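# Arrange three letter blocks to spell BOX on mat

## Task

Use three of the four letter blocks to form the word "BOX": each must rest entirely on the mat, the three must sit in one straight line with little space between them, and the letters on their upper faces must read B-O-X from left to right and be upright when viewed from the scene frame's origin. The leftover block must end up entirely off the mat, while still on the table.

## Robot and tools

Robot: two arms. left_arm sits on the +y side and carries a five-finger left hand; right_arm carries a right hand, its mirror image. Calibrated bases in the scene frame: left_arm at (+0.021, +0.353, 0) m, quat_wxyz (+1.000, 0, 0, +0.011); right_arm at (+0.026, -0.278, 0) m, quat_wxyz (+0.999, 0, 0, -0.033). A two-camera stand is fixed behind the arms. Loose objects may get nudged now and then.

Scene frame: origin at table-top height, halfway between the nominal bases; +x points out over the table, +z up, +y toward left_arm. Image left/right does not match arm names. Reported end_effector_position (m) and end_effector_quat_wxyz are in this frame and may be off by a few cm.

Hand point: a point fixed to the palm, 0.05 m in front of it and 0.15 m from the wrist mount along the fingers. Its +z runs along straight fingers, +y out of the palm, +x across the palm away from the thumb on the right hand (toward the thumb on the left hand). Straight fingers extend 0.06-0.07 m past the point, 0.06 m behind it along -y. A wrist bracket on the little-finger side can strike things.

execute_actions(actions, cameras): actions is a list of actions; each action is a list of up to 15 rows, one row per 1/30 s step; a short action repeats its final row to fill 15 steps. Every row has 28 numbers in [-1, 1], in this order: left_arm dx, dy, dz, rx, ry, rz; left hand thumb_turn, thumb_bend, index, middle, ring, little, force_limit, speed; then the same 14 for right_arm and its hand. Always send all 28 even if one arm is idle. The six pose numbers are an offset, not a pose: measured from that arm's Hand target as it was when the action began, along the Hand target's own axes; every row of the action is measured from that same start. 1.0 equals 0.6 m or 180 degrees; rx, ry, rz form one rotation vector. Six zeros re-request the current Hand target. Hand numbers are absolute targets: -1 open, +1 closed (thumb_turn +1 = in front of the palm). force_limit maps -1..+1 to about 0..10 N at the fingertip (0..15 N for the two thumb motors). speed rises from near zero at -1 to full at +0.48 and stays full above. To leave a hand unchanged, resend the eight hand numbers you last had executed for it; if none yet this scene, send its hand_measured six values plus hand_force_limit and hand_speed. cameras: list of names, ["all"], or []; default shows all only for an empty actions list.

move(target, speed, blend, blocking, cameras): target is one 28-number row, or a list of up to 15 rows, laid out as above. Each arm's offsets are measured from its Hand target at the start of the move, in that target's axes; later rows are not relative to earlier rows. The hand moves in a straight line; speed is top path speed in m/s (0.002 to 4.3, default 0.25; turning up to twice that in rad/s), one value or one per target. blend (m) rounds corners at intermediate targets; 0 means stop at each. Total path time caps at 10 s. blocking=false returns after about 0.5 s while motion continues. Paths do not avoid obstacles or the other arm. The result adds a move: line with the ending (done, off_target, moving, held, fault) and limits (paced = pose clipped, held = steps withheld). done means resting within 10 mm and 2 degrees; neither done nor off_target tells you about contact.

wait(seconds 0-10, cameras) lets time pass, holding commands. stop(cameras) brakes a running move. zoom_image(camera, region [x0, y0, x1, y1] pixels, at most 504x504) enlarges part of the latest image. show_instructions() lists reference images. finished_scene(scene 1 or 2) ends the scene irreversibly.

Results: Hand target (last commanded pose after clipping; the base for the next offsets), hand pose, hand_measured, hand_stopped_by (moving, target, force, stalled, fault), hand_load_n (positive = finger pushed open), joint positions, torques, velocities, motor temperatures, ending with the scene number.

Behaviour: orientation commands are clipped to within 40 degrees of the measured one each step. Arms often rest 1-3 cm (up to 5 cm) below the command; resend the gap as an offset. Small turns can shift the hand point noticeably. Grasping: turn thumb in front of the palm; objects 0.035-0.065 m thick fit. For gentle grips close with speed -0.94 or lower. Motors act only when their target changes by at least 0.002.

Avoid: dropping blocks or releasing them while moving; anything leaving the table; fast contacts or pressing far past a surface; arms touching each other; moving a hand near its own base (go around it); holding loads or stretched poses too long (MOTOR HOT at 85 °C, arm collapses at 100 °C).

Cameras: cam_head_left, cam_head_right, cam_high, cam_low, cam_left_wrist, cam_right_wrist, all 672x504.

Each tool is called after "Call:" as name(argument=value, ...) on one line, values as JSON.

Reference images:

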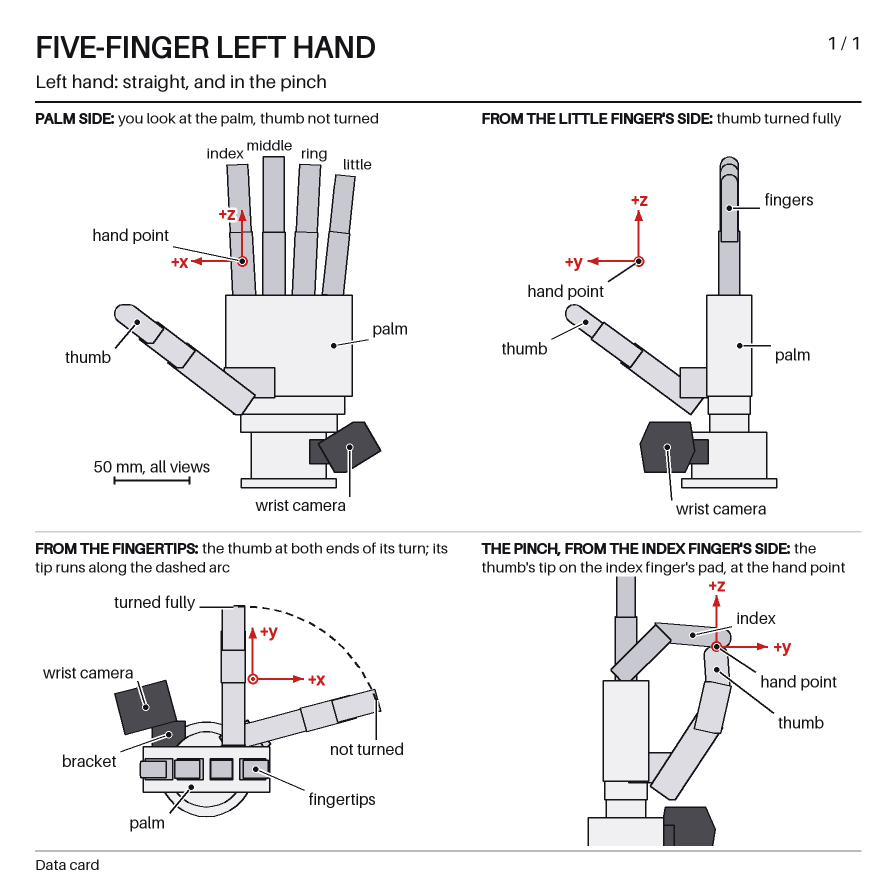

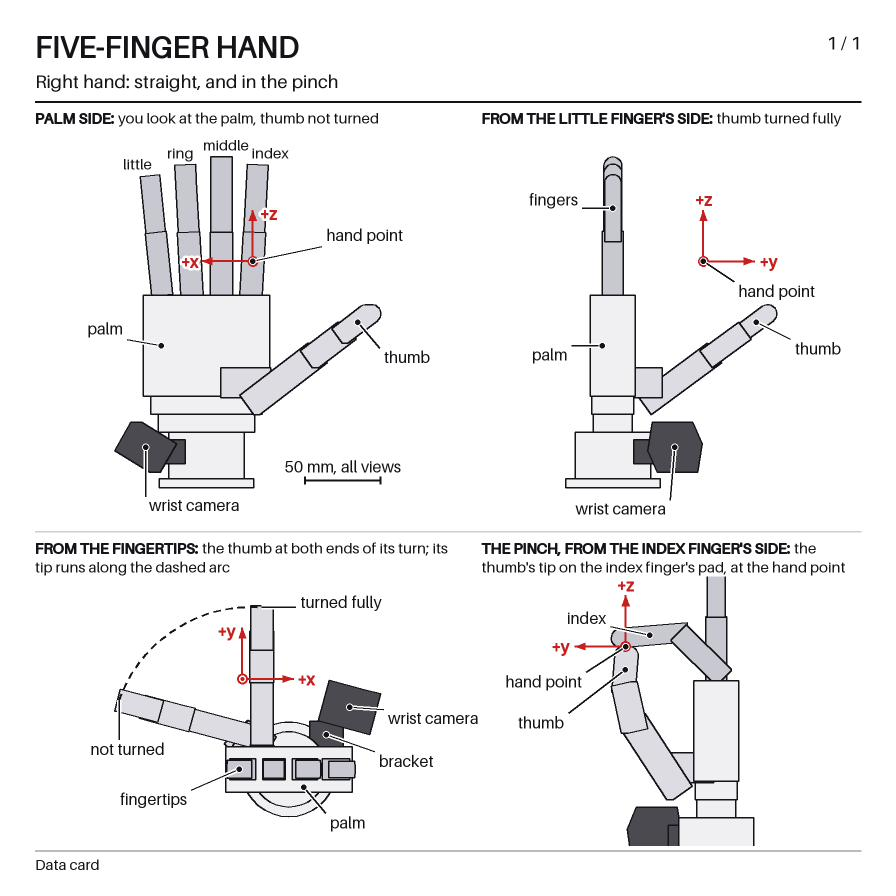

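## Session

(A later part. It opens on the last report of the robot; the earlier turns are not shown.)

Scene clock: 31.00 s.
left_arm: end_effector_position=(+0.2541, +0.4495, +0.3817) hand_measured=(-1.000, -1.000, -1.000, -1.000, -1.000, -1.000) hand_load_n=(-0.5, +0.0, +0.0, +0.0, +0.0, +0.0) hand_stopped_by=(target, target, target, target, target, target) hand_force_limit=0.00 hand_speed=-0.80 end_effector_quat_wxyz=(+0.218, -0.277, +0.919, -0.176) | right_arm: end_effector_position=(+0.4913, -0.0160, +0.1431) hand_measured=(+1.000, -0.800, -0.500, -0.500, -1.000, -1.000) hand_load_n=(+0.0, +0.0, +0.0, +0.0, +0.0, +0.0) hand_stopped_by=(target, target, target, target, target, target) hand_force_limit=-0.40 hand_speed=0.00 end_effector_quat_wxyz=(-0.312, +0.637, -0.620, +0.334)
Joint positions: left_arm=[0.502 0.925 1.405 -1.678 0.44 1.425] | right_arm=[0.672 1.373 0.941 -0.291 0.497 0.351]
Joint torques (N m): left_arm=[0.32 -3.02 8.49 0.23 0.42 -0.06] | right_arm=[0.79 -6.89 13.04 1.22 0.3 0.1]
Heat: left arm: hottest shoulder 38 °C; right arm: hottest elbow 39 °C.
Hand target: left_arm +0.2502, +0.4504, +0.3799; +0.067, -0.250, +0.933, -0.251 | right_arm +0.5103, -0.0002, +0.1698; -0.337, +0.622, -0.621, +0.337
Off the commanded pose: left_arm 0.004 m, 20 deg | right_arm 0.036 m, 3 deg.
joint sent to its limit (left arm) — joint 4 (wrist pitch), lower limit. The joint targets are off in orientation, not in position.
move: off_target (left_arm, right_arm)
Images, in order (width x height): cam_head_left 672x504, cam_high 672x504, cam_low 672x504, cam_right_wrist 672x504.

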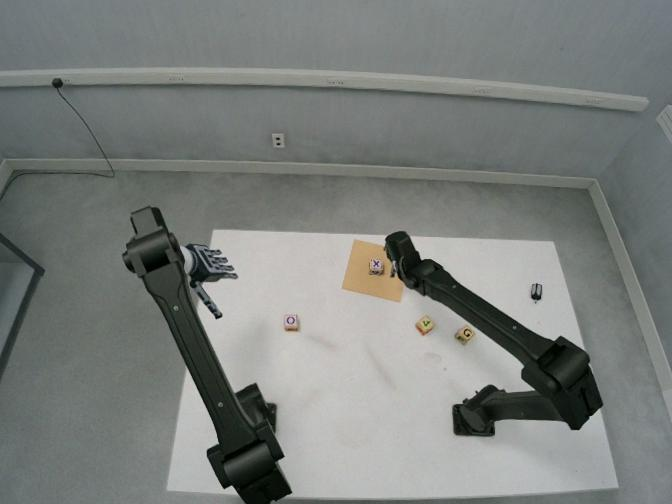

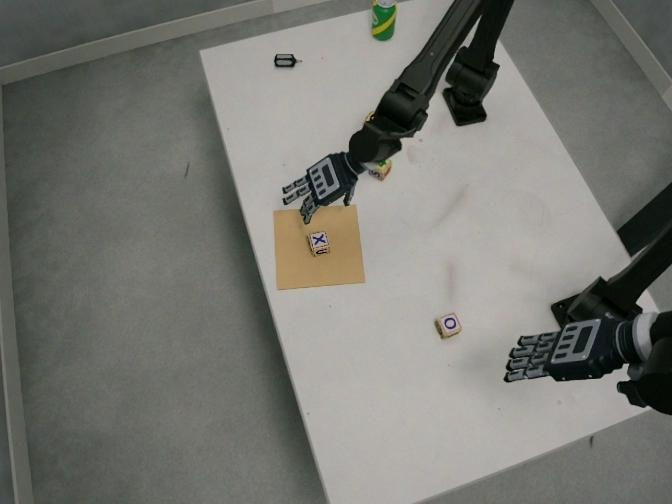

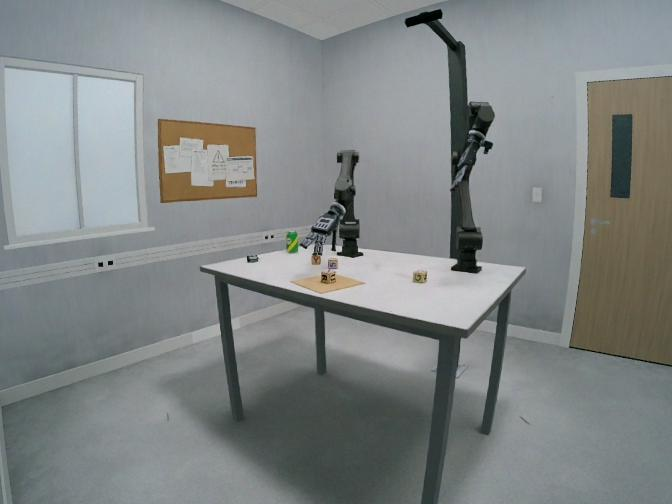

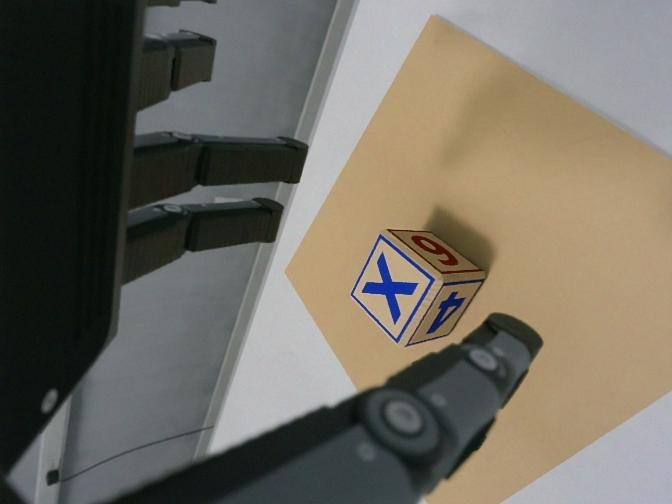

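Call:
zoom_image(camera="cam_right_wrist", region=[270, 200, 510, 380])

Call:
zoom_image(camera="cam_right_wrist", region=[420, 320, 672, 504])

Call:
zoom_image(camera="cam_right_wrist", region=[400, 0, 672, 200])

Call:
zoom_image(camera="cam_head_left", region=[335, 230, 435, 310])

Call:
zoom_image(camera="cam_high", region=[260, 140, 400, 300])

Scaled by 2.100.

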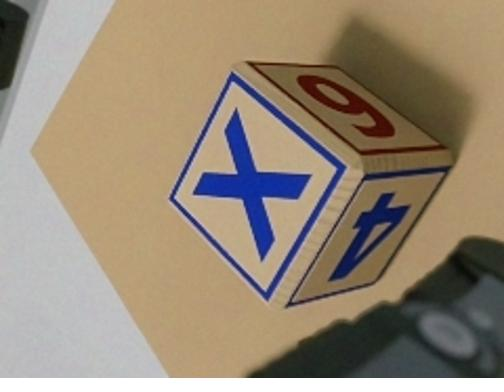

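Scaled by 2.000.

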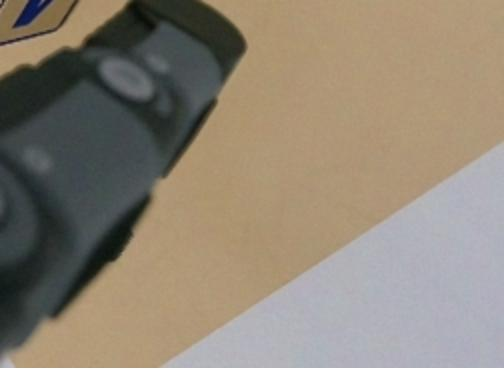

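Scaled by 1.853.

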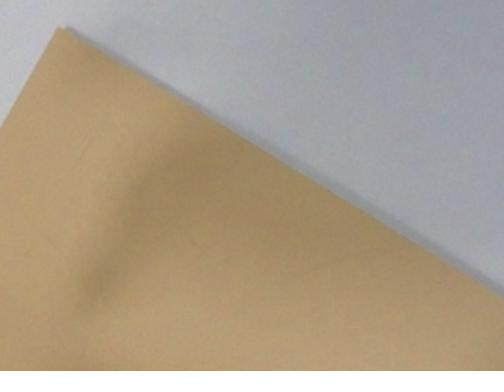

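Scaled by 5.040.

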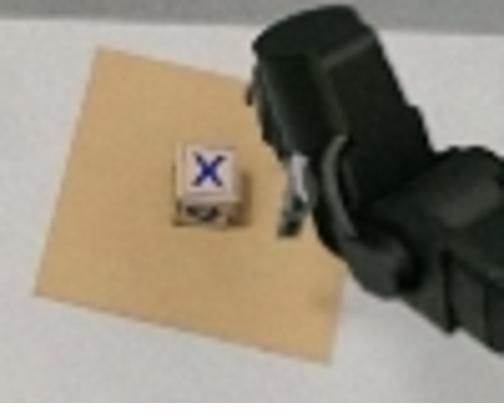

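Scaled by 3.150.

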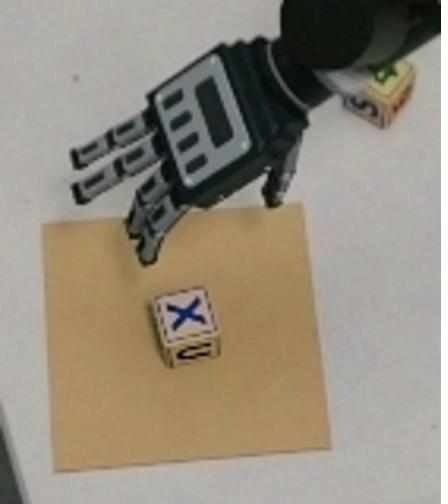

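Call:
move(target=[0,0,0,0,0,0,-1,-1,-1,-1,-1,-1,0,-0.8,-0.05,0.0147,0.0693,0,0,0,1,-0.8,-0.5,-0.5,-1,-1,-0.4,0], speed=0.15, cameras=["cam_right_wrist"])

Scene clock: 37.03 s.
left_arm: end_effector_position=(+0.2541, +0.4495, +0.3817) hand_measured=(-1.000, -1.000, -1.000, -1.000, -1.000, -1.000) hand_load_n=(+0.0, +0.0, +0.0, +0.0, +0.0, +0.0) hand_stopped_by=(target, target, target, target, target, target) hand_force_limit=0.00 hand_speed=-0.80 end_effector_quat_wxyz=(+0.218, -0.277, +0.919, -0.176) | right_arm: end_effector_position=(+0.5188, +0.0097, +0.1110) hand_measured=(+1.000, -0.800, -0.500, -0.500, -1.000, -1.000) hand_load_n=(+0.0, +0.0, +0.0, +0.0, +0.0, +0.0) hand_stopped_by=(target, target, target, target, target, target) hand_force_limit=-0.40 hand_speed=0.00 end_effector_quat_wxyz=(-0.304, +0.640, -0.622, +0.333)
Joint positions: left_arm=[0.502 0.925 1.405 -1.678 0.44 1.425] | right_arm=[0.685 1.516 1.008 -0.239 0.509 0.363]
Joint torques (N m): left_arm=[0.26 -3.08 8.5 0.23 0.42 -0.06] | right_arm=[0.26 -9.35 12.45 1.77 0.31 0.08]
Motor temperatures (°C): left_arm=[32 38 34 33 27 28] | right_arm=[32 32 40 30 28 28]
Heat: left arm: hottest shoulder 38 °C; right arm: hottest elbow 40 °C.
Hand target: left_arm +0.2502, +0.4504, +0.3799; +0.067, -0.250, +0.933, -0.251 | right_arm +0.5404, +0.0297, +0.1398; -0.337, +0.622, -0.621, +0.337
Off the commanded pose: left_arm 0.004 m, 20 deg | right_arm 0.041 m, 4 deg.
joint sent to its limit (left arm) — joint 4 (wrist pitch), lower limit. The joint targets are off in orientation, not in position.
move: off_target (left_arm, right_arm)
Images, in order (width x height): cam_right_wrist 672x504.

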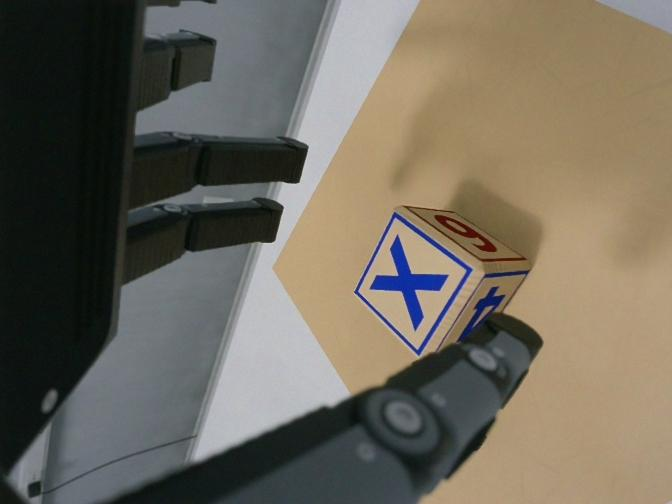

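Call:
move(target=[0,0,0,0,0,0,-1,-1,-1,-1,-1,-1,0,-0.8,-0.0283,0.0332,0.0315,0,0,0,1,-0.8,-0.5,-0.5,-1,-1,-0.4,0], speed=0.12, cameras=["cam_right_wrist","cam_high"])

Scene clock: 38.67 s.
left_arm: end_effector_position=(+0.2541, +0.4495, +0.3817) hand_measured=(-1.000, -1.000, -1.000, -1.000, -1.000, -1.000) hand_load_n=(+0.0, +0.0, +0.0, +0.0, +0.0, +0.0) hand_stopped_by=(target, target, target, target, target, target) hand_force_limit=0.00 hand_speed=-0.80 end_effector_quat_wxyz=(+0.218, -0.277, +0.919, -0.176) | right_arm: end_effector_position=(+0.5240, +0.0258, +0.0848) hand_measured=(+1.000, -0.800, -0.500, -0.500, -1.000, -1.000) hand_load_n=(+0.0, +0.5, +0.0, +0.0, +0.0, -0.5) hand_stopped_by=(target, target, target, target, target, target) hand_force_limit=-0.40 hand_speed=0.00 end_effector_quat_wxyz=(-0.304, +0.640, -0.621, +0.334)
Joint positions: left_arm=[0.502 0.925 1.405 -1.678 0.44 1.425] | right_arm=[0.707 1.587 1.013 -0.181 0.527 0.379]
Joint torques (N m): left_arm=[0.26 -3.02 8.47 0.24 0.41 -0.06] | right_arm=[0.85 -10.11 12.25 1.76 0.41 0.13]
Heat: left arm: hottest shoulder 38 °C; right arm: hottest elbow 40 °C.
Hand target: left_arm +0.2502, +0.4504, +0.3799; +0.067, -0.250, +0.933, -0.251 | right_arm +0.5454, +0.0467, +0.1128; -0.337, +0.622, -0.621, +0.337
Off the commanded pose: left_arm 0.004 m, 20 deg | right_arm 0.041 m, 4 deg.
joint sent to its limit (left arm) — joint 4 (wrist pitch), lower limit. The joint targets are off in orientation, not in position.
move: off_target (left_arm, right_arm)
Images, in order (width x height): cam_high 672x504, cam_right_wrist 672x504.

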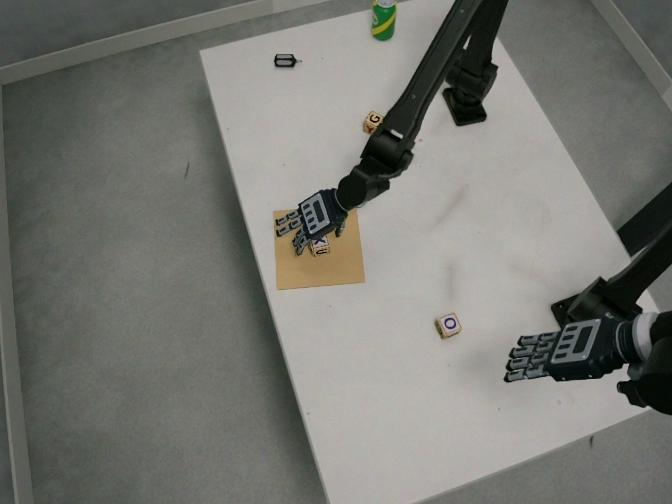

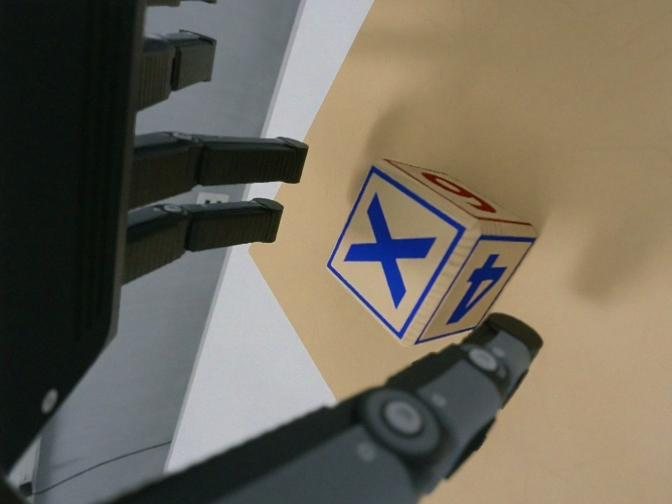

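Call:
move(target=[0,0,0,0,0,0,-1,-1,-1,-1,-1,-1,0,-0.8,0,0.0308,0.02,0,0,0,1,-0.8,-0.5,-0.5,-1,-1,-0.4,0], speed=0.1, cameras=["cam_right_wrist"])

Scene clock: 39.97 s.
left_arm: end_effector_position=(+0.2541, +0.4495, +0.3817) hand_measured=(-1.000, -1.000, -1.000, -1.000, -1.000, -1.000) hand_load_n=(+0.0, +0.0, +0.0, +0.0, +0.0, +0.0) hand_stopped_by=(target, target, target, target, target, target) hand_force_limit=0.00 hand_speed=-0.80 end_effector_quat_wxyz=(+0.218, -0.277, +0.919, -0.176) | right_arm: end_effector_position=(+0.5328, +0.0326, +0.0755) hand_measured=(+1.000, -0.800, -0.500, -0.500, -1.000, -1.000) hand_load_n=(+0.5, +0.0, +0.0, +0.0, +0.0, +0.0) hand_stopped_by=(target, target, target, target, target, target) hand_force_limit=-0.40 hand_speed=0.00 end_effector_quat_wxyz=(-0.315, +0.635, -0.621, +0.336)
Joint positions: left_arm=[0.502 0.925 1.405 -1.678 0.44 1.425] | right_arm=[0.707 1.621 1.013 -0.121 0.527 0.379]
Joint torques (N m): left_arm=[0.26 -3.08 8.47 0.21 0.42 -0.06] | right_arm=[1.14 -9.82 10.15 1.91 0.31 0.17]
Heat: left arm: hottest shoulder 38 °C; right arm: hottest elbow 41 °C.
Hand target: left_arm +0.2502, +0.4504, +0.3799; +0.067, -0.250, +0.933, -0.251 | right_arm +0.5453, +0.0469, +0.0907; -0.337, +0.622, -0.621, +0.337
Off the commanded pose: left_arm 0.004 m, 20 deg | right_arm 0.024 m, 3 deg.
joint sent to its limit (left arm) — joint 4 (wrist pitch), lower limit. The joint targets are off in orientation, not in position.
move: off_target (left_arm, right_arm)
Images, in order (width x height): cam_right_wrist 672x504.

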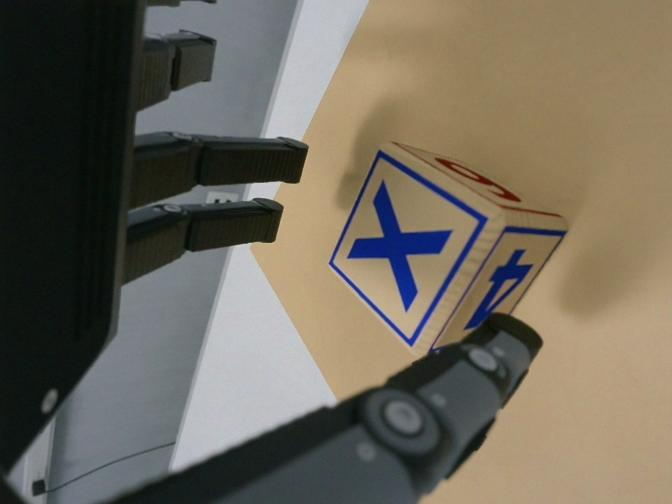

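Call:
move(target=[0,0,0,0,0,0,-1,-1,-1,-1,-1,-1,0,-0.8,0.0117,0.0348,0.0077,0,0,0,1,-0.8,-0.5,-0.5,-1,-1,-0.4,0], speed=0.1, cameras=["cam_right_wrist"])

Scene clock: 41.40 s.
left_arm: end_effector_position=(+0.2541, +0.4495, +0.3817) hand_measured=(-1.000, -1.000, -1.000, -1.000, -1.000, -1.000) hand_load_n=(+0.0, +0.0, +0.5, +0.0, +0.0, +0.0) hand_stopped_by=(target, target, target, target, target, target) hand_force_limit=0.00 hand_speed=-0.80 end_effector_quat_wxyz=(+0.218, -0.277, +0.919, -0.176) | right_arm: end_effector_position=(+0.5354, +0.0346, +0.0701) hand_measured=(+1.000, -0.800, -0.500, -0.500, -1.000, -1.000) hand_load_n=(+0.5, +0.0, +0.0, +0.0, +0.0, +0.0) hand_stopped_by=(target, target, target, target, target, target) hand_force_limit=-0.40 hand_speed=0.00 end_effector_quat_wxyz=(-0.328, +0.627, -0.620, +0.338)
Joint positions: left_arm=[0.502 0.925 1.405 -1.678 0.44 1.425] | right_arm=[0.707 1.632 0.992 -0.059 0.527 0.379]
Joint torques (N m): left_arm=[0.32 -3.14 8.49 0.23 0.42 -0.07] | right_arm=[0.32 -10.52 7.72 1.87 0.29 0.08]
Heat: left arm: hottest shoulder 38 °C; right arm: hottest elbow 41 °C.
Hand target: left_arm +0.2502, +0.4504, +0.3799; +0.067, -0.250, +0.933, -0.251 | right_arm +0.5377, +0.0398, +0.0706; -0.337, +0.622, -0.621, +0.337
Off the commanded pose: left_arm 0.004 m, 20 deg | right_arm 0.006 m, 1 deg.
joint sent to its limit (left arm) — joint 4 (wrist pitch), lower limit. The joint targets are off in orientation, not in position.
move: off_target (left_arm)
Images, in order (width x height): cam_right_wrist 672x504.

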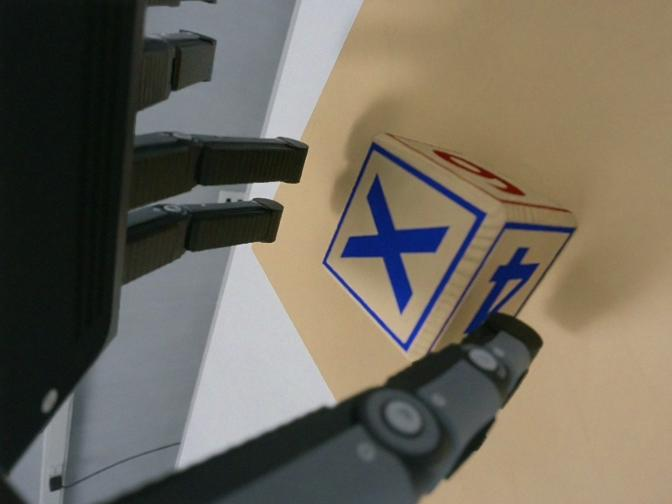

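Call:
move(target=[0,0,0,0,0,0,-1,-1,-1,-1,-1,-1,0,-0.8,0.0167,0.028,-0.0017,0,0,0,1,-0.8,-0.5,-0.5,-1,-1,-0.4,0], speed=0.1, cameras=["cam_right_wrist"])

Scene clock: 42.93 s.
left_arm: end_effector_position=(+0.2541, +0.4495, +0.3817) hand_measured=(-1.000, -1.000, -1.000, -1.000, -1.000, -1.000) hand_load_n=(+0.0, +0.0, +0.0, +0.0, +0.0, +0.0) hand_stopped_by=(target, target, target, target, target, target) hand_force_limit=0.00 hand_speed=-0.80 end_effector_quat_wxyz=(+0.218, -0.277, +0.919, -0.176) | right_arm: end_effector_position=(+0.5243, +0.0263, +0.0530) hand_measured=(+1.000, -0.800, -0.500, -0.500, -1.000, -1.000) hand_load_n=(+0.0, +0.0, +0.0, +0.0, +0.0, +0.0) hand_stopped_by=(target, target, target, target, target, target) hand_force_limit=-0.40 hand_speed=0.00 end_effector_quat_wxyz=(-0.326, +0.629, -0.620, +0.338)
Joint positions: left_arm=[0.502 0.925 1.405 -1.678 0.44 1.425] | right_arm=[0.707 1.632 0.938 -0.009 0.527 0.379]
Joint torques (N m): left_arm=[0.32 -3.02 8.47 0.24 0.42 -0.06] | right_arm=[0.67 -9 7.51 1.83 0.15 0.1]
Heat: left arm: hottest shoulder 38 °C; right arm: hottest elbow 41 °C.
Hand target: left_arm +0.2502, +0.4504, +0.3799; +0.067, -0.250, +0.933, -0.251 | right_arm +0.5276, +0.0297, +0.0570; -0.337, +0.622, -0.621, +0.337
Off the commanded pose: left_arm 0.004 m, 20 deg | right_arm 0.006 m, 1 deg.
joint sent to its limit (left arm) — joint 4 (wrist pitch), lower limit. The joint targets are off in orientation, not in position.
move: off_target (left_arm)
Images, in order (width x height): cam_right_wrist 672x504.

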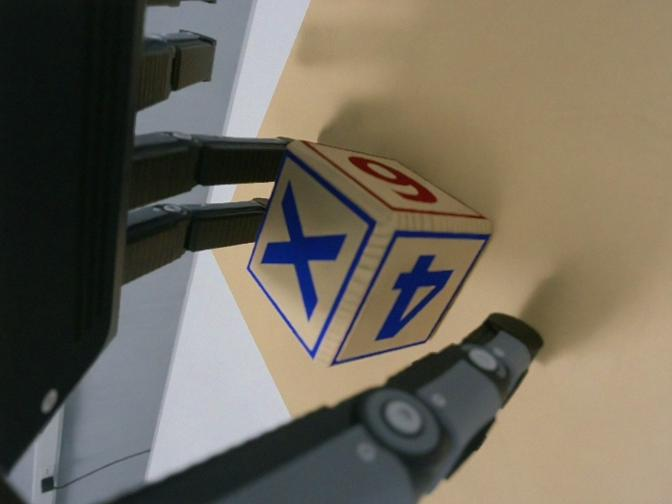

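Call:
move(target=[0,0,0,0,0,0,-1,-1,-1,-1,-1,-1,0,-0.8,0.0,-0.0168,-0.0109,0,0,0,1,-0.8,-0.5,-0.5,-1,-1,-0.4,0], speed=0.1, cameras=["cam_right_wrist"])

Scene clock: 44.17 s.
left_arm: end_effector_position=(+0.2541, +0.4495, +0.3817) hand_measured=(-1.000, -1.000, -1.000, -1.000, -1.000, -1.000) hand_load_n=(+0.0, +0.0, +0.0, +0.0, -0.5, +0.0) hand_stopped_by=(target, target, target, target, target, target) hand_force_limit=0.00 hand_speed=-0.80 end_effector_quat_wxyz=(+0.218, -0.277, +0.919, -0.176) | right_arm: end_effector_position=(+0.5243, +0.0263, +0.0552) hand_measured=(+1.000, -0.800, -0.500, -0.500, -1.000, -1.000) hand_load_n=(+0.0, +0.0, +0.0, +0.0, +0.0, +0.0) hand_stopped_by=(target, target, target, target, target, target) hand_force_limit=-0.40 hand_speed=0.00 end_effector_quat_wxyz=(-0.327, +0.628, -0.620, +0.338)
Joint positions: left_arm=[0.502 0.925 1.405 -1.678 0.44 1.425] | right_arm=[0.707 1.627 0.938 -0.011 0.527 0.379]
Joint torques (N m): left_arm=[0.32 -3.14 8.46 0.23 0.42 -0.07] | right_arm=[1.08 -11.4 8.31 0.64 0.09 0.14]
Heat: left arm: hottest shoulder 37 °C; right arm: hottest elbow 41 °C.
Hand target: left_arm +0.2502, +0.4504, +0.3799; +0.067, -0.250, +0.933, -0.251 | right_arm +0.5277, +0.0297, +0.0692; -0.337, +0.622, -0.621, +0.337
Off the commanded pose: left_arm 0.004 m, 20 deg | right_arm 0.015 m, 1 deg.
joint sent to its limit (left arm) — joint 4 (wrist pitch), lower limit. The joint targets are off in orientation, not in position.
move: off_target (left_arm, right_arm)
Images, in order (width x height): cam_right_wrist 672x504.

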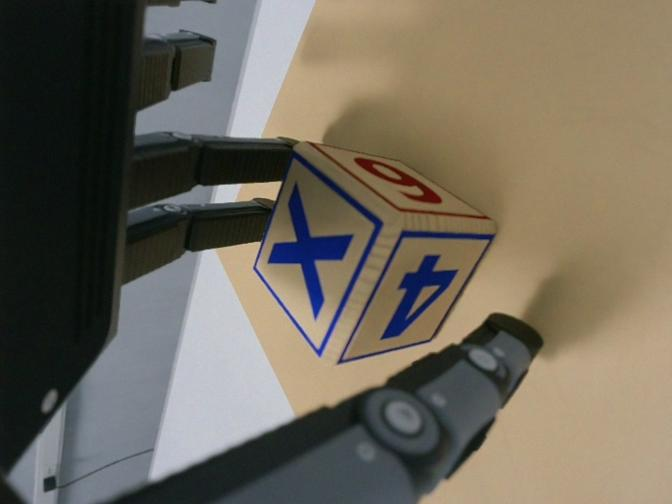

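Call:
move(target=[0,0,0,0,0,0,-1,-1,-1,-1,-1,-1,0,-0.8,0.0,-0.0112,-0.0073,0,0,0,1,-0.8,-0.5,-0.5,-1,-1,-0.4,0], speed=0.1, cameras=["cam_right_wrist"])

Scene clock: 45.20 s.
left_arm: end_effector_position=(+0.2541, +0.4495, +0.3817) hand_measured=(-1.000, -1.000, -1.000, -1.000, -1.000, -1.000) hand_load_n=(+0.0, +0.0, +0.0, +0.0, +0.0, +0.0) hand_stopped_by=(target, target, target, target, target, target) hand_force_limit=0.00 hand_speed=-0.80 end_effector_quat_wxyz=(+0.218, -0.277, +0.919, -0.176) | right_arm: end_effector_position=(+0.5213, +0.0241, +0.0595) hand_measured=(+1.000, -0.800, -0.500, -0.500, -1.000, -1.000) hand_load_n=(+0.0, +0.0, +0.0, +0.0, +0.0, -0.5) hand_stopped_by=(target, target, target, target, target, target) hand_force_limit=-0.40 hand_speed=0.00 end_effector_quat_wxyz=(-0.324, +0.630, -0.620, +0.337)
Joint positions: left_arm=[0.502 0.925 1.405 -1.678 0.44 1.425] | right_arm=[0.707 1.612 0.938 -0.034 0.527 0.379]
Joint torques (N m): left_arm=[0.26 -3.08 8.5 0.24 0.42 -0.06] | right_arm=[0.56 -11.34 9.16 0.65 0.18 0.05]
Heat: left arm: hottest shoulder 37 °C; right arm: hottest elbow 41 °C.
Hand target: left_arm +0.2502, +0.4504, +0.3799; +0.067, -0.250, +0.933, -0.251 | right_arm +0.5277, +0.0297, +0.0770; -0.337, +0.622, -0.621, +0.337
Off the commanded pose: left_arm 0.004 m, 20 deg | right_arm 0.020 m, 2 deg.
joint sent to its limit (left arm) — joint 4 (wrist pitch), lower limit. The joint targets are off in orientation, not in position.
move: off_target (left_arm, right_arm)
Images, in order (width x height): cam_right_wrist 672x504.

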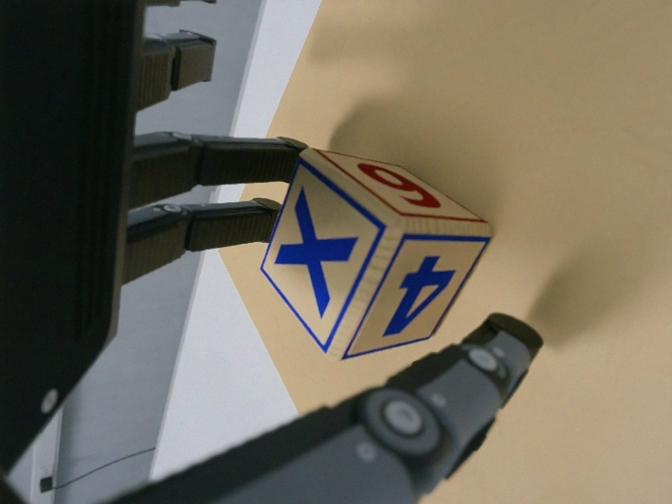

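Call:
move(target=[0,0,0,0,0,0,-1,-1,-1,-1,-1,-1,0,-0.8,0,0,0,0,0,0,1,-0.2,0.0,0.0,-1,-1,-0.5,-0.9], speed=0.1, cameras=["cam_right_wrist","cam_high"])

Scene clock: 47.27 s.
left_arm: end_effector_position=(+0.2541, +0.4495, +0.3817) hand_measured=(-1.000, -1.000, -1.000, -1.000, -1.000, -1.000) hand_load_n=(+0.0, +0.0, +0.0, +0.0, +0.0, +0.0) hand_stopped_by=(target, target, target, target, target, target) hand_force_limit=0.00 hand_speed=-0.80 end_effector_quat_wxyz=(+0.218, -0.277, +0.919, -0.176) | right_arm: end_effector_position=(+0.5213, +0.0240, +0.0594) hand_measured=(+1.000, -0.588, -0.084, -0.092, -1.000, -1.000) hand_load_n=(-1.5, +5.0, +4.0, +2.5, +0.0, +0.0) hand_stopped_by=(target, force, force, force, target, target) hand_force_limit=-0.50 hand_speed=-0.90 end_effector_quat_wxyz=(-0.324, +0.630, -0.620, +0.337)
Joint positions: left_arm=[0.502 0.925 1.405 -1.678 0.44 1.425] | right_arm=[0.707 1.612 0.938 -0.035 0.527 0.379]
Joint torques (N m): left_arm=[0.26 -3.02 8.5 0.23 0.42 -0.07] | right_arm=[0.26 -12.1 9.07 0.54 0.16 0.03]
Heat: left arm: hottest shoulder 37 °C; right arm: hottest elbow 41 °C.
Hand target: left_arm +0.2502, +0.4504, +0.3799; +0.067, -0.250, +0.933, -0.251 | right_arm +0.5277, +0.0297, +0.0770; -0.337, +0.622, -0.621, +0.337
Off the commanded pose: left_arm 0.004 m, 20 deg | right_arm 0.020 m, 2 deg.
joint sent to its limit (left arm) — joint 4 (wrist pitch), lower limit. The joint targets are off in orientation, not in position.
move: off_target (left_arm, right_arm)
Images, in order (width x height): cam_high 672x504, cam_right_wrist 672x504.

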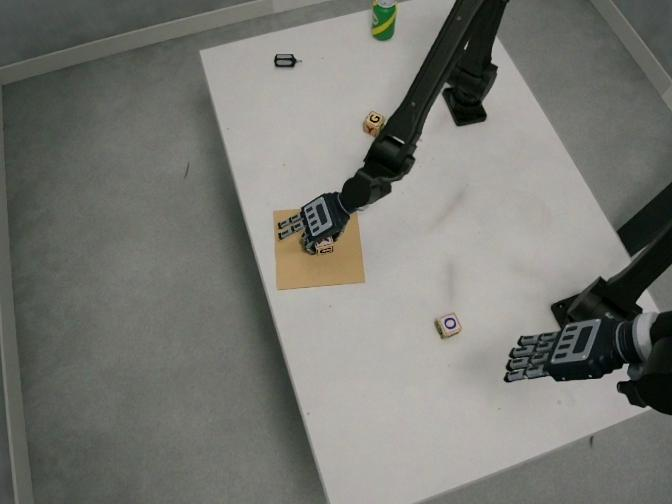

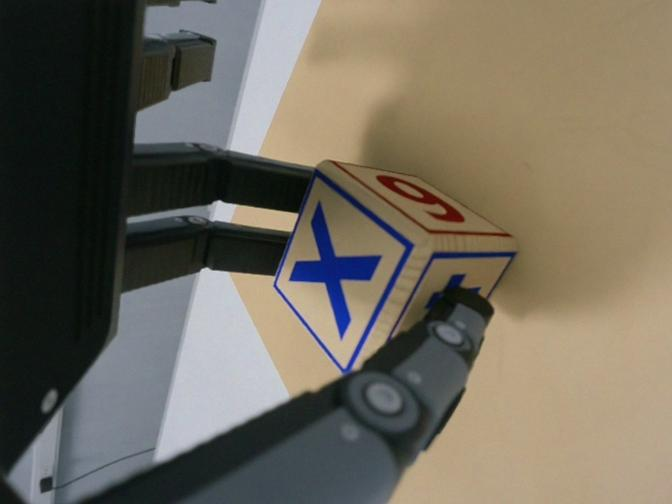

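Call:
move(target=[0,0,0,0,0,0,-1,-1,-1,-1,-1,-1,0,-0.8,0,-0.07,-0.0454,0,0,0,1,-0.2,0.0,0.0,-1,-1,-0.5,-0.9], speed=0.1, cameras=["cam_right_wrist","cam_high","cam_head_left"])

Scene clock: 48.77 s.
left_arm: end_effector_position=(+0.2541, +0.4495, +0.3817) hand_measured=(-1.000, -1.000, -1.000, -1.000, -1.000, -1.000) hand_load_n=(+0.0, +0.0, +0.0, +0.0, +0.0, +0.0) hand_stopped_by=(target, target, target, target, target, target) hand_force_limit=0.00 hand_speed=-0.80 end_effector_quat_wxyz=(+0.218, -0.277, +0.919, -0.176) | right_arm: end_effector_position=(+0.5103, +0.0159, +0.0944) hand_measured=(+1.000, -0.588, -0.084, -0.092, -1.000, -1.000) hand_load_n=(-2.0, +5.0, +4.5, +2.0, +0.0, +0.0) hand_stopped_by=(target, force, force, force, target, target) hand_force_limit=-0.50 hand_speed=-0.90 end_effector_quat_wxyz=(-0.310, +0.637, -0.621, +0.335)
Joint positions: left_arm=[0.502 0.925 1.405 -1.678 0.44 1.425] | right_arm=[0.707 1.528 0.965 -0.176 0.526 0.379]
Joint torques (N m): left_arm=[0.38 -3.08 8.49 0.23 0.42 -0.07] | right_arm=[-0.21 -10.64 12.08 0.88 0.2 0.02]
Heat: left arm: hottest shoulder 37 °C; right arm: hottest elbow 41 °C.
Hand target: left_arm +0.2502, +0.4504, +0.3799; +0.067, -0.250, +0.933, -0.251 | right_arm +0.5279, +0.0298, +0.1273; -0.337, +0.622, -0.621, +0.337
Off the commanded pose: left_arm 0.004 m, 20 deg | right_arm 0.040 m, 4 deg.
joint sent to its limit (left arm) — joint 4 (wrist pitch), lower limit. The joint targets are off in orientation, not in position.
move: off_target (left_arm, right_arm)
Images, in order (width x height): cam_head_left 672x504, cam_high 672x504, cam_right_wrist 672x504.

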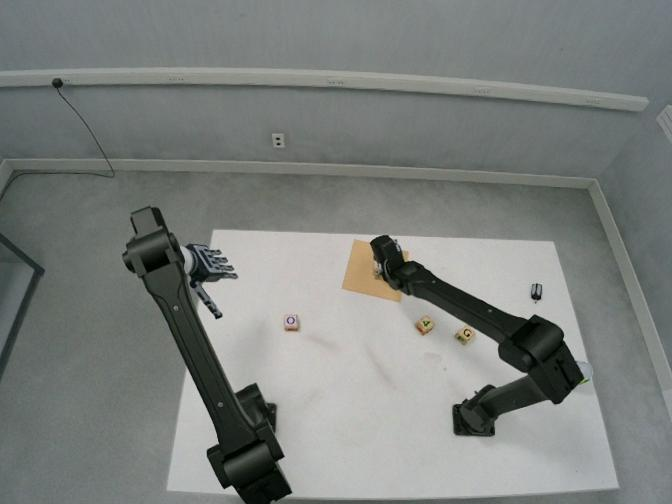

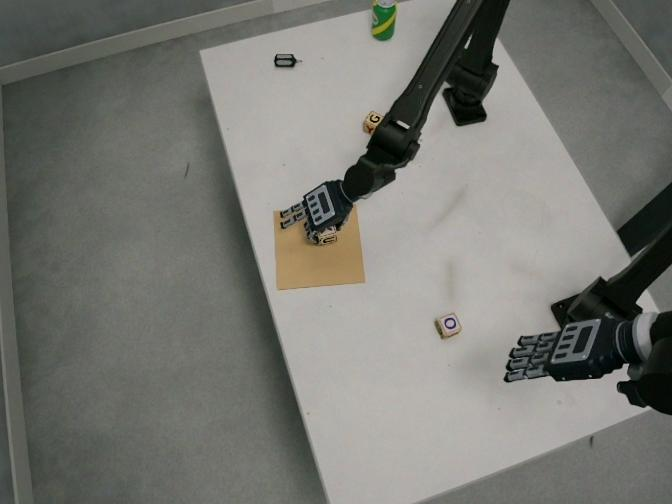

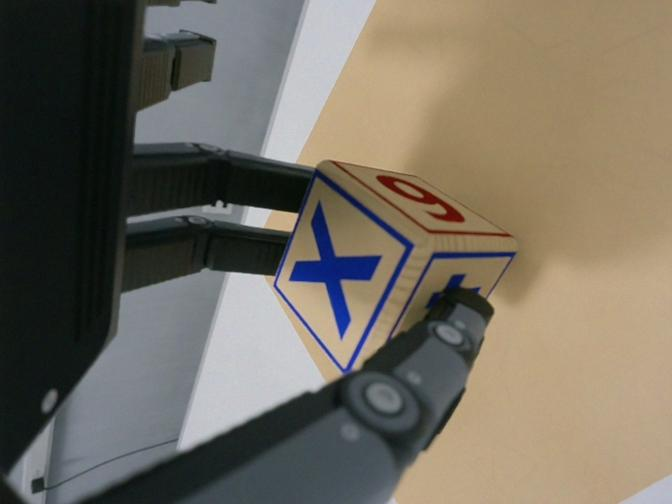

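Call:
move(target=[0,0,0,0,0,0,-1,-1,-1,-1,-1,-1,0,-0.8,0.0717,-0.0191,0.0294,0,-0.0219,-0.0142,1,-0.2,0.0,0.0,-1,-1,-0.5,-0.9], speed=0.12, cameras=["cam_right_wrist"])

Scene clock: 51.20 s.
left_arm: end_effector_position=(+0.2541, +0.4495, +0.3817) hand_measured=(-1.000, -1.000, -1.000, -1.000, -1.000, -1.000) hand_load_n=(+0.0, +0.0, +0.0, +0.0, -0.5, +0.0) hand_stopped_by=(target, target, target, target, target, target) hand_force_limit=0.00 hand_speed=-0.80 end_effector_quat_wxyz=(+0.218, -0.277, +0.919, -0.176) | right_arm: end_effector_position=(+0.5370, -0.0182, +0.1047) hand_measured=(+1.000, -0.588, -0.084, -0.092, -1.000, -1.000) hand_load_n=(-1.5, +5.5, +4.0, +2.5, +0.0, +0.0) hand_stopped_by=(target, force, force, force, target, target) hand_force_limit=-0.50 hand_speed=-0.90 end_effector_quat_wxyz=(-0.328, +0.656, -0.603, +0.314)
Joint positions: left_arm=[0.502 0.925 1.405 -1.678 0.44 1.425] | right_arm=[0.584 1.51 0.965 -0.135 0.362 0.258]
Joint torques (N m): left_arm=[0.32 -3.08 8.49 0.2 0.42 -0.06] | right_arm=[-0.09 -11.05 9.72 1.78 0.02 -0.06]
Heat: left arm: hottest shoulder 37 °C; right arm: hottest elbow 41 °C.
Hand target: left_arm +0.2502, +0.4504, +0.3799; +0.067, -0.250, +0.933, -0.251 | right_arm +0.5490, -0.0133, +0.1274; -0.351, +0.647, -0.595, +0.323
Off the commanded pose: left_arm 0.004 m, 20 deg | right_arm 0.026 m, 3 deg.
joint sent to its limit (left arm) — joint 4 (wrist pitch), lower limit. The joint targets are off in orientation, not in position.
move: off_target (left_arm, right_arm)
Images, in order (width x height): cam_right_wrist 672x504.

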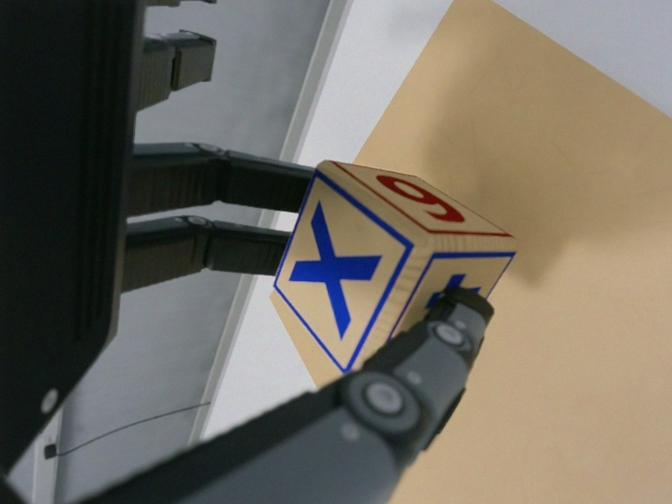

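Call:
move(target=[0,0,0,0,0,0,-1,-1,-1,-1,-1,-1,0,-0.8,0.0177,0.0543,0.0235,0,0,0,1,-0.2,0.0,0.0,-1,-1,-0.5,-0.9], speed=0.1, cameras=["cam_right_wrist"])

Scene clock: 53.03 s.
left_arm: end_effector_position=(+0.2541, +0.4495, +0.3817) hand_measured=(-1.000, -1.000, -1.000, -1.000, -1.000, -1.000) hand_load_n=(+0.0, +0.0, +0.0, +0.0, +0.0, +0.0) hand_stopped_by=(target, target, target, target, target, target) hand_force_limit=0.00 hand_speed=-0.80 end_effector_quat_wxyz=(+0.218, -0.277, +0.919, -0.176) | right_arm: end_effector_position=(+0.5370, -0.0227, +0.0892) hand_measured=(+1.000, -0.588, -0.084, -0.092, -1.000, -1.000) hand_load_n=(-2.0, +5.0, +4.0, +2.5, +0.0, +0.0) hand_stopped_by=(target, force, force, force, target, target) hand_force_limit=-0.50 hand_speed=-0.90 end_effector_quat_wxyz=(-0.344, +0.650, -0.598, +0.317)
Joint positions: left_arm=[0.502 0.925 1.405 -1.678 0.44 1.425] | right_arm=[0.573 1.521 0.908 -0.027 0.348 0.248]
Joint torques (N m): left_arm=[0.26 -2.96 8.47 0.23 0.42 -0.06] | right_arm=[-0.5 -8.82 8.14 2.18 0.07 -0.11]
Heat: left arm: hottest shoulder 37 °C; right arm: hottest elbow 41 °C.
Hand target: left_arm +0.2502, +0.4504, +0.3799; +0.067, -0.250, +0.933, -0.251 | right_arm +0.5438, -0.0244, +0.0922; -0.351, +0.647, -0.595, +0.323
Off the commanded pose: left_arm 0.004 m, 20 deg | right_arm 0.008 m, 1 deg.
joint sent to its limit (left arm) — joint 4 (wrist pitch), lower limit. The joint targets are off in orientation, not in position.
move: off_target (left_arm)
Images, in order (width x height): cam_right_wrist 672x504.

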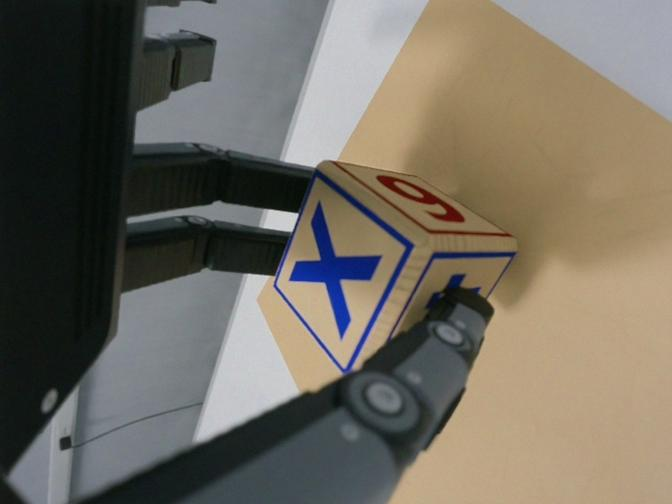

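Call:
move(target=[0,0,0,0,0,0,-1,-1,-1,-1,-1,-1,0,-0.8,0.0130,0.0328,0.0098,0,0,0,1,-0.2,0.0,0.0,-1,-1,-0.5,-0.9], speed=0.1, cameras=["cam_right_wrist"])

Scene clock: 54.20 s.
left_arm: end_effector_position=(+0.2541, +0.4495, +0.3817) hand_measured=(-1.000, -1.000, -1.000, -1.000, -1.000, -1.000) hand_load_n=(+0.0, +0.0, +0.0, +0.0, +0.0, +0.0) hand_stopped_by=(target, target, target, target, target, target) hand_force_limit=0.00 hand_speed=-0.80 end_effector_quat_wxyz=(+0.218, -0.277, +0.919, -0.176) | right_arm: end_effector_position=(+0.5320, -0.0308, +0.0697) hand_measured=(+1.000, -0.588, -0.084, -0.092, -1.000, -1.000) hand_load_n=(-2.0, +5.0, +4.0, +2.5, +0.0, +0.0) hand_stopped_by=(target, force, force, force, target, target) hand_force_limit=-0.50 hand_speed=-0.90 end_effector_quat_wxyz=(-0.344, +0.650, -0.598, +0.317)
Joint positions: left_arm=[0.502 0.925 1.405 -1.678 0.44 1.425] | right_arm=[0.563 1.536 0.861 0.037 0.339 0.241]
Joint torques (N m): left_arm=[0.32 -3.02 8.5 0.21 0.42 -0.06] | right_arm=[-0.44 -9.11 7.8 2.21 0.02 -0.11]
Heat: left arm: hottest shoulder 37 °C; right arm: hottest elbow 41 °C.
Hand target: left_arm +0.2502, +0.4504, +0.3799; +0.067, -0.250, +0.933, -0.251 | right_arm +0.5388, -0.0326, +0.0726; -0.351, +0.647, -0.595, +0.323
Off the commanded pose: left_arm 0.004 m, 20 deg | right_arm 0.008 m, 1 deg.
joint sent to its limit (left arm) — joint 4 (wrist pitch), lower limit. The joint targets are off in orientation, not in position.
move: off_target (left_arm)
Images, in order (width x height): cam_right_wrist 672x504.

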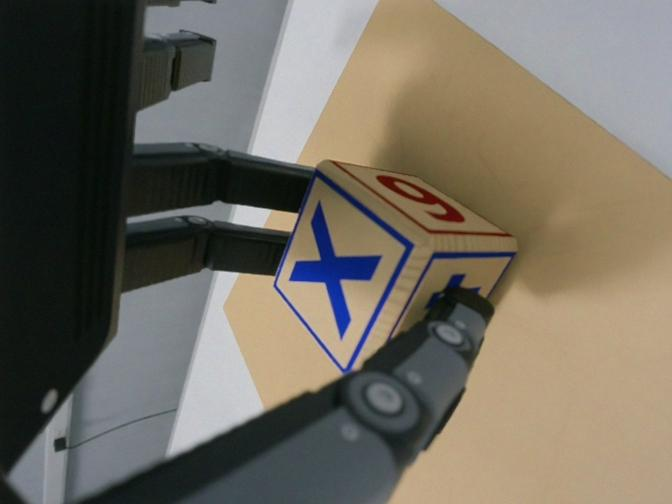

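Call:
move(target=[0,0,0,0,0,0,-1,-1,-1,-1,-1,-1,0,-0.8,0.0,0.0136,0.0128,0,0,0,1,-0.2,0.0,0.0,-1,-1,-0.5,-0.9], speed=0.08, cameras=["cam_right_wrist","cam_high"])

Scene clock: 55.80 s.
left_arm: end_effector_position=(+0.2541, +0.4495, +0.3817) hand_measured=(-1.000, -1.000, -1.000, -1.000, -1.000, -1.000) hand_load_n=(+0.0, +0.0, +0.0, +0.0, +0.0, +0.0) hand_stopped_by=(target, target, target, target, target, target) hand_force_limit=0.00 hand_speed=-0.80 end_effector_quat_wxyz=(+0.218, -0.277, +0.919, -0.176) | right_arm: end_effector_position=(+0.5344, -0.0296, +0.0605) hand_measured=(+1.000, -0.588, -0.084, -0.092, -1.000, -1.000) hand_load_n=(-1.5, +4.5, +3.0, +3.0, +0.0, +0.0) hand_stopped_by=(target, force, force, force, target, target) hand_force_limit=-0.50 hand_speed=-0.90 end_effector_quat_wxyz=(-0.346, +0.650, -0.598, +0.317)
Joint positions: left_arm=[0.502 0.925 1.405 -1.678 0.44 1.425] | right_arm=[0.561 1.559 0.855 0.07 0.337 0.24]
Joint torques (N m): left_arm=[0.26 -3.02 8.49 0.23 0.42 -0.06] | right_arm=[0.5 -8.82 7.45 2 0.06 -0.12]
Heat: left arm: hottest shoulder 37 °C; right arm: hottest elbow 41 °C.
Hand target: left_arm +0.2502, +0.4504, +0.3799; +0.067, -0.250, +0.933, -0.251 | right_arm +0.5407, -0.0323, +0.0615; -0.351, +0.647, -0.595, +0.323
Off the commanded pose: left_arm 0.004 m, 20 deg | right_arm 0.007 m, 1 deg.
joint sent to its limit (left arm) — joint 4 (wrist pitch), lower limit. The joint targets are off in orientation, not in position.
move: off_target (left_arm)
Images, in order (width x height): cam_high 672x504, cam_right_wrist 672x504.

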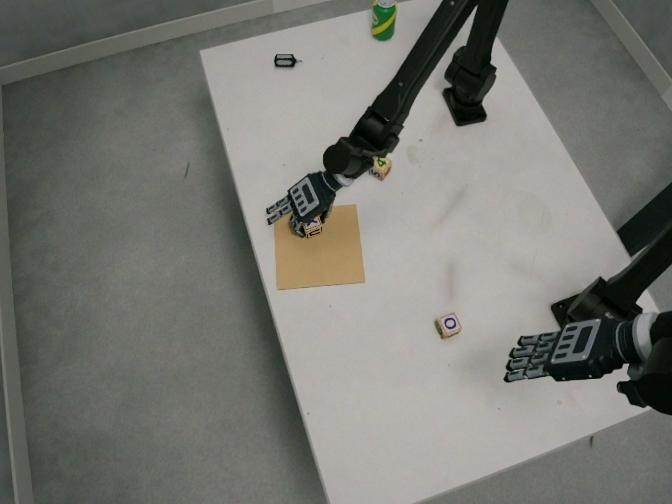

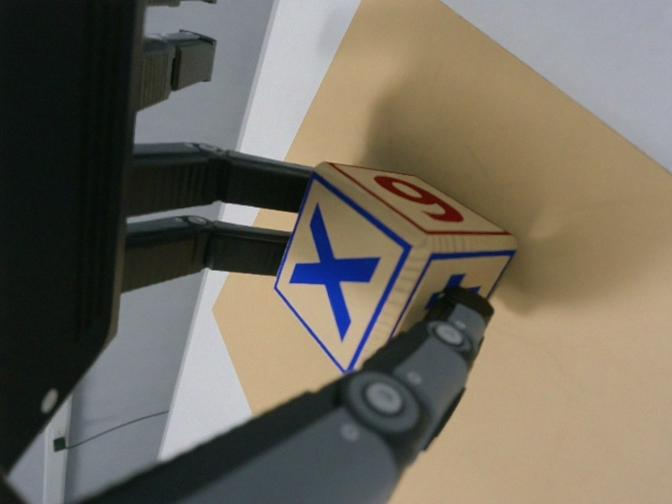

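Call:
move(target=[0,0,0,0,0,0,-1,-1,-1,-1,-1,-1,0,-0.8,0,0,0,0,0,0,1,-0.8,-0.45,-0.45,-1,-1,-0.5,-0.8], speed=0.08, cameras=["cam_right_wrist"])

Scene clock: 56.97 s.
left_arm: end_effector_position=(+0.2541, +0.4495, +0.3817) hand_measured=(-1.000, -1.000, -1.000, -1.000, -1.000, -1.000) hand_load_n=(+0.0, +0.0, +0.0, +0.0, +0.0, +0.0) hand_stopped_by=(target, target, target, target, target, target) hand_force_limit=0.00 hand_speed=-0.80 end_effector_quat_wxyz=(+0.218, -0.277, +0.919, -0.176) | right_arm: end_effector_position=(+0.5349, -0.0297, +0.0609) hand_measured=(+1.000, -0.800, -0.450, -0.450, -1.000, -1.000) hand_load_n=(+0.0, +0.0, +0.0, +0.0, +0.0, +0.0) hand_stopped_by=(target, target, target, target, target, target) hand_force_limit=-0.50 hand_speed=-0.80 end_effector_quat_wxyz=(-0.347, +0.649, -0.597, +0.318)
Joint positions: left_arm=[0.502 0.925 1.405 -1.678 0.44 1.425] | right_arm=[0.561 1.559 0.855 0.072 0.337 0.239]
Joint torques (N m): left_arm=[0.32 -3.02 8.47 0.21 0.42 -0.06] | right_arm=[0.03 -8.59 7.54 2.07 0.03 -0.14]
Heat: left arm: hottest shoulder 37 °C; right arm: hottest elbow 41 °C.
Hand target: left_arm +0.2502, +0.4504, +0.3799; +0.067, -0.250, +0.933, -0.251 | right_arm +0.5408, -0.0325, +0.0615; -0.351, +0.647, -0.595, +0.323
Off the commanded pose: left_arm 0.004 m, 20 deg | right_arm 0.006 m, 1 deg.
joint sent to its limit (left arm) — joint 4 (wrist pitch), lower limit. The joint targets are off in orientation, not in position.
move: off_target (left_arm)
Images, in order (width x height): cam_right_wrist 672x504.

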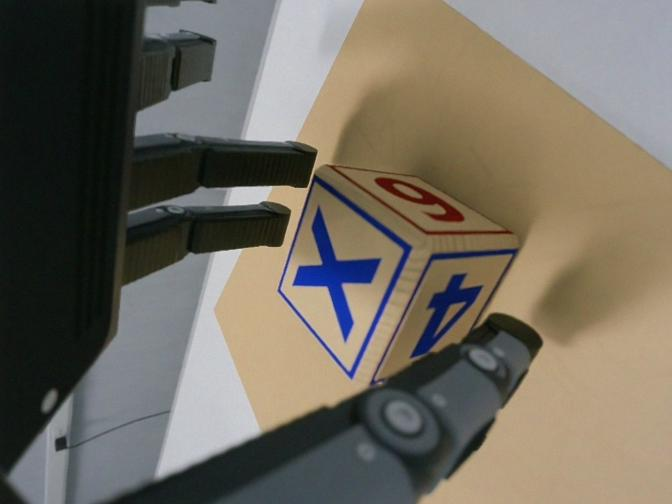

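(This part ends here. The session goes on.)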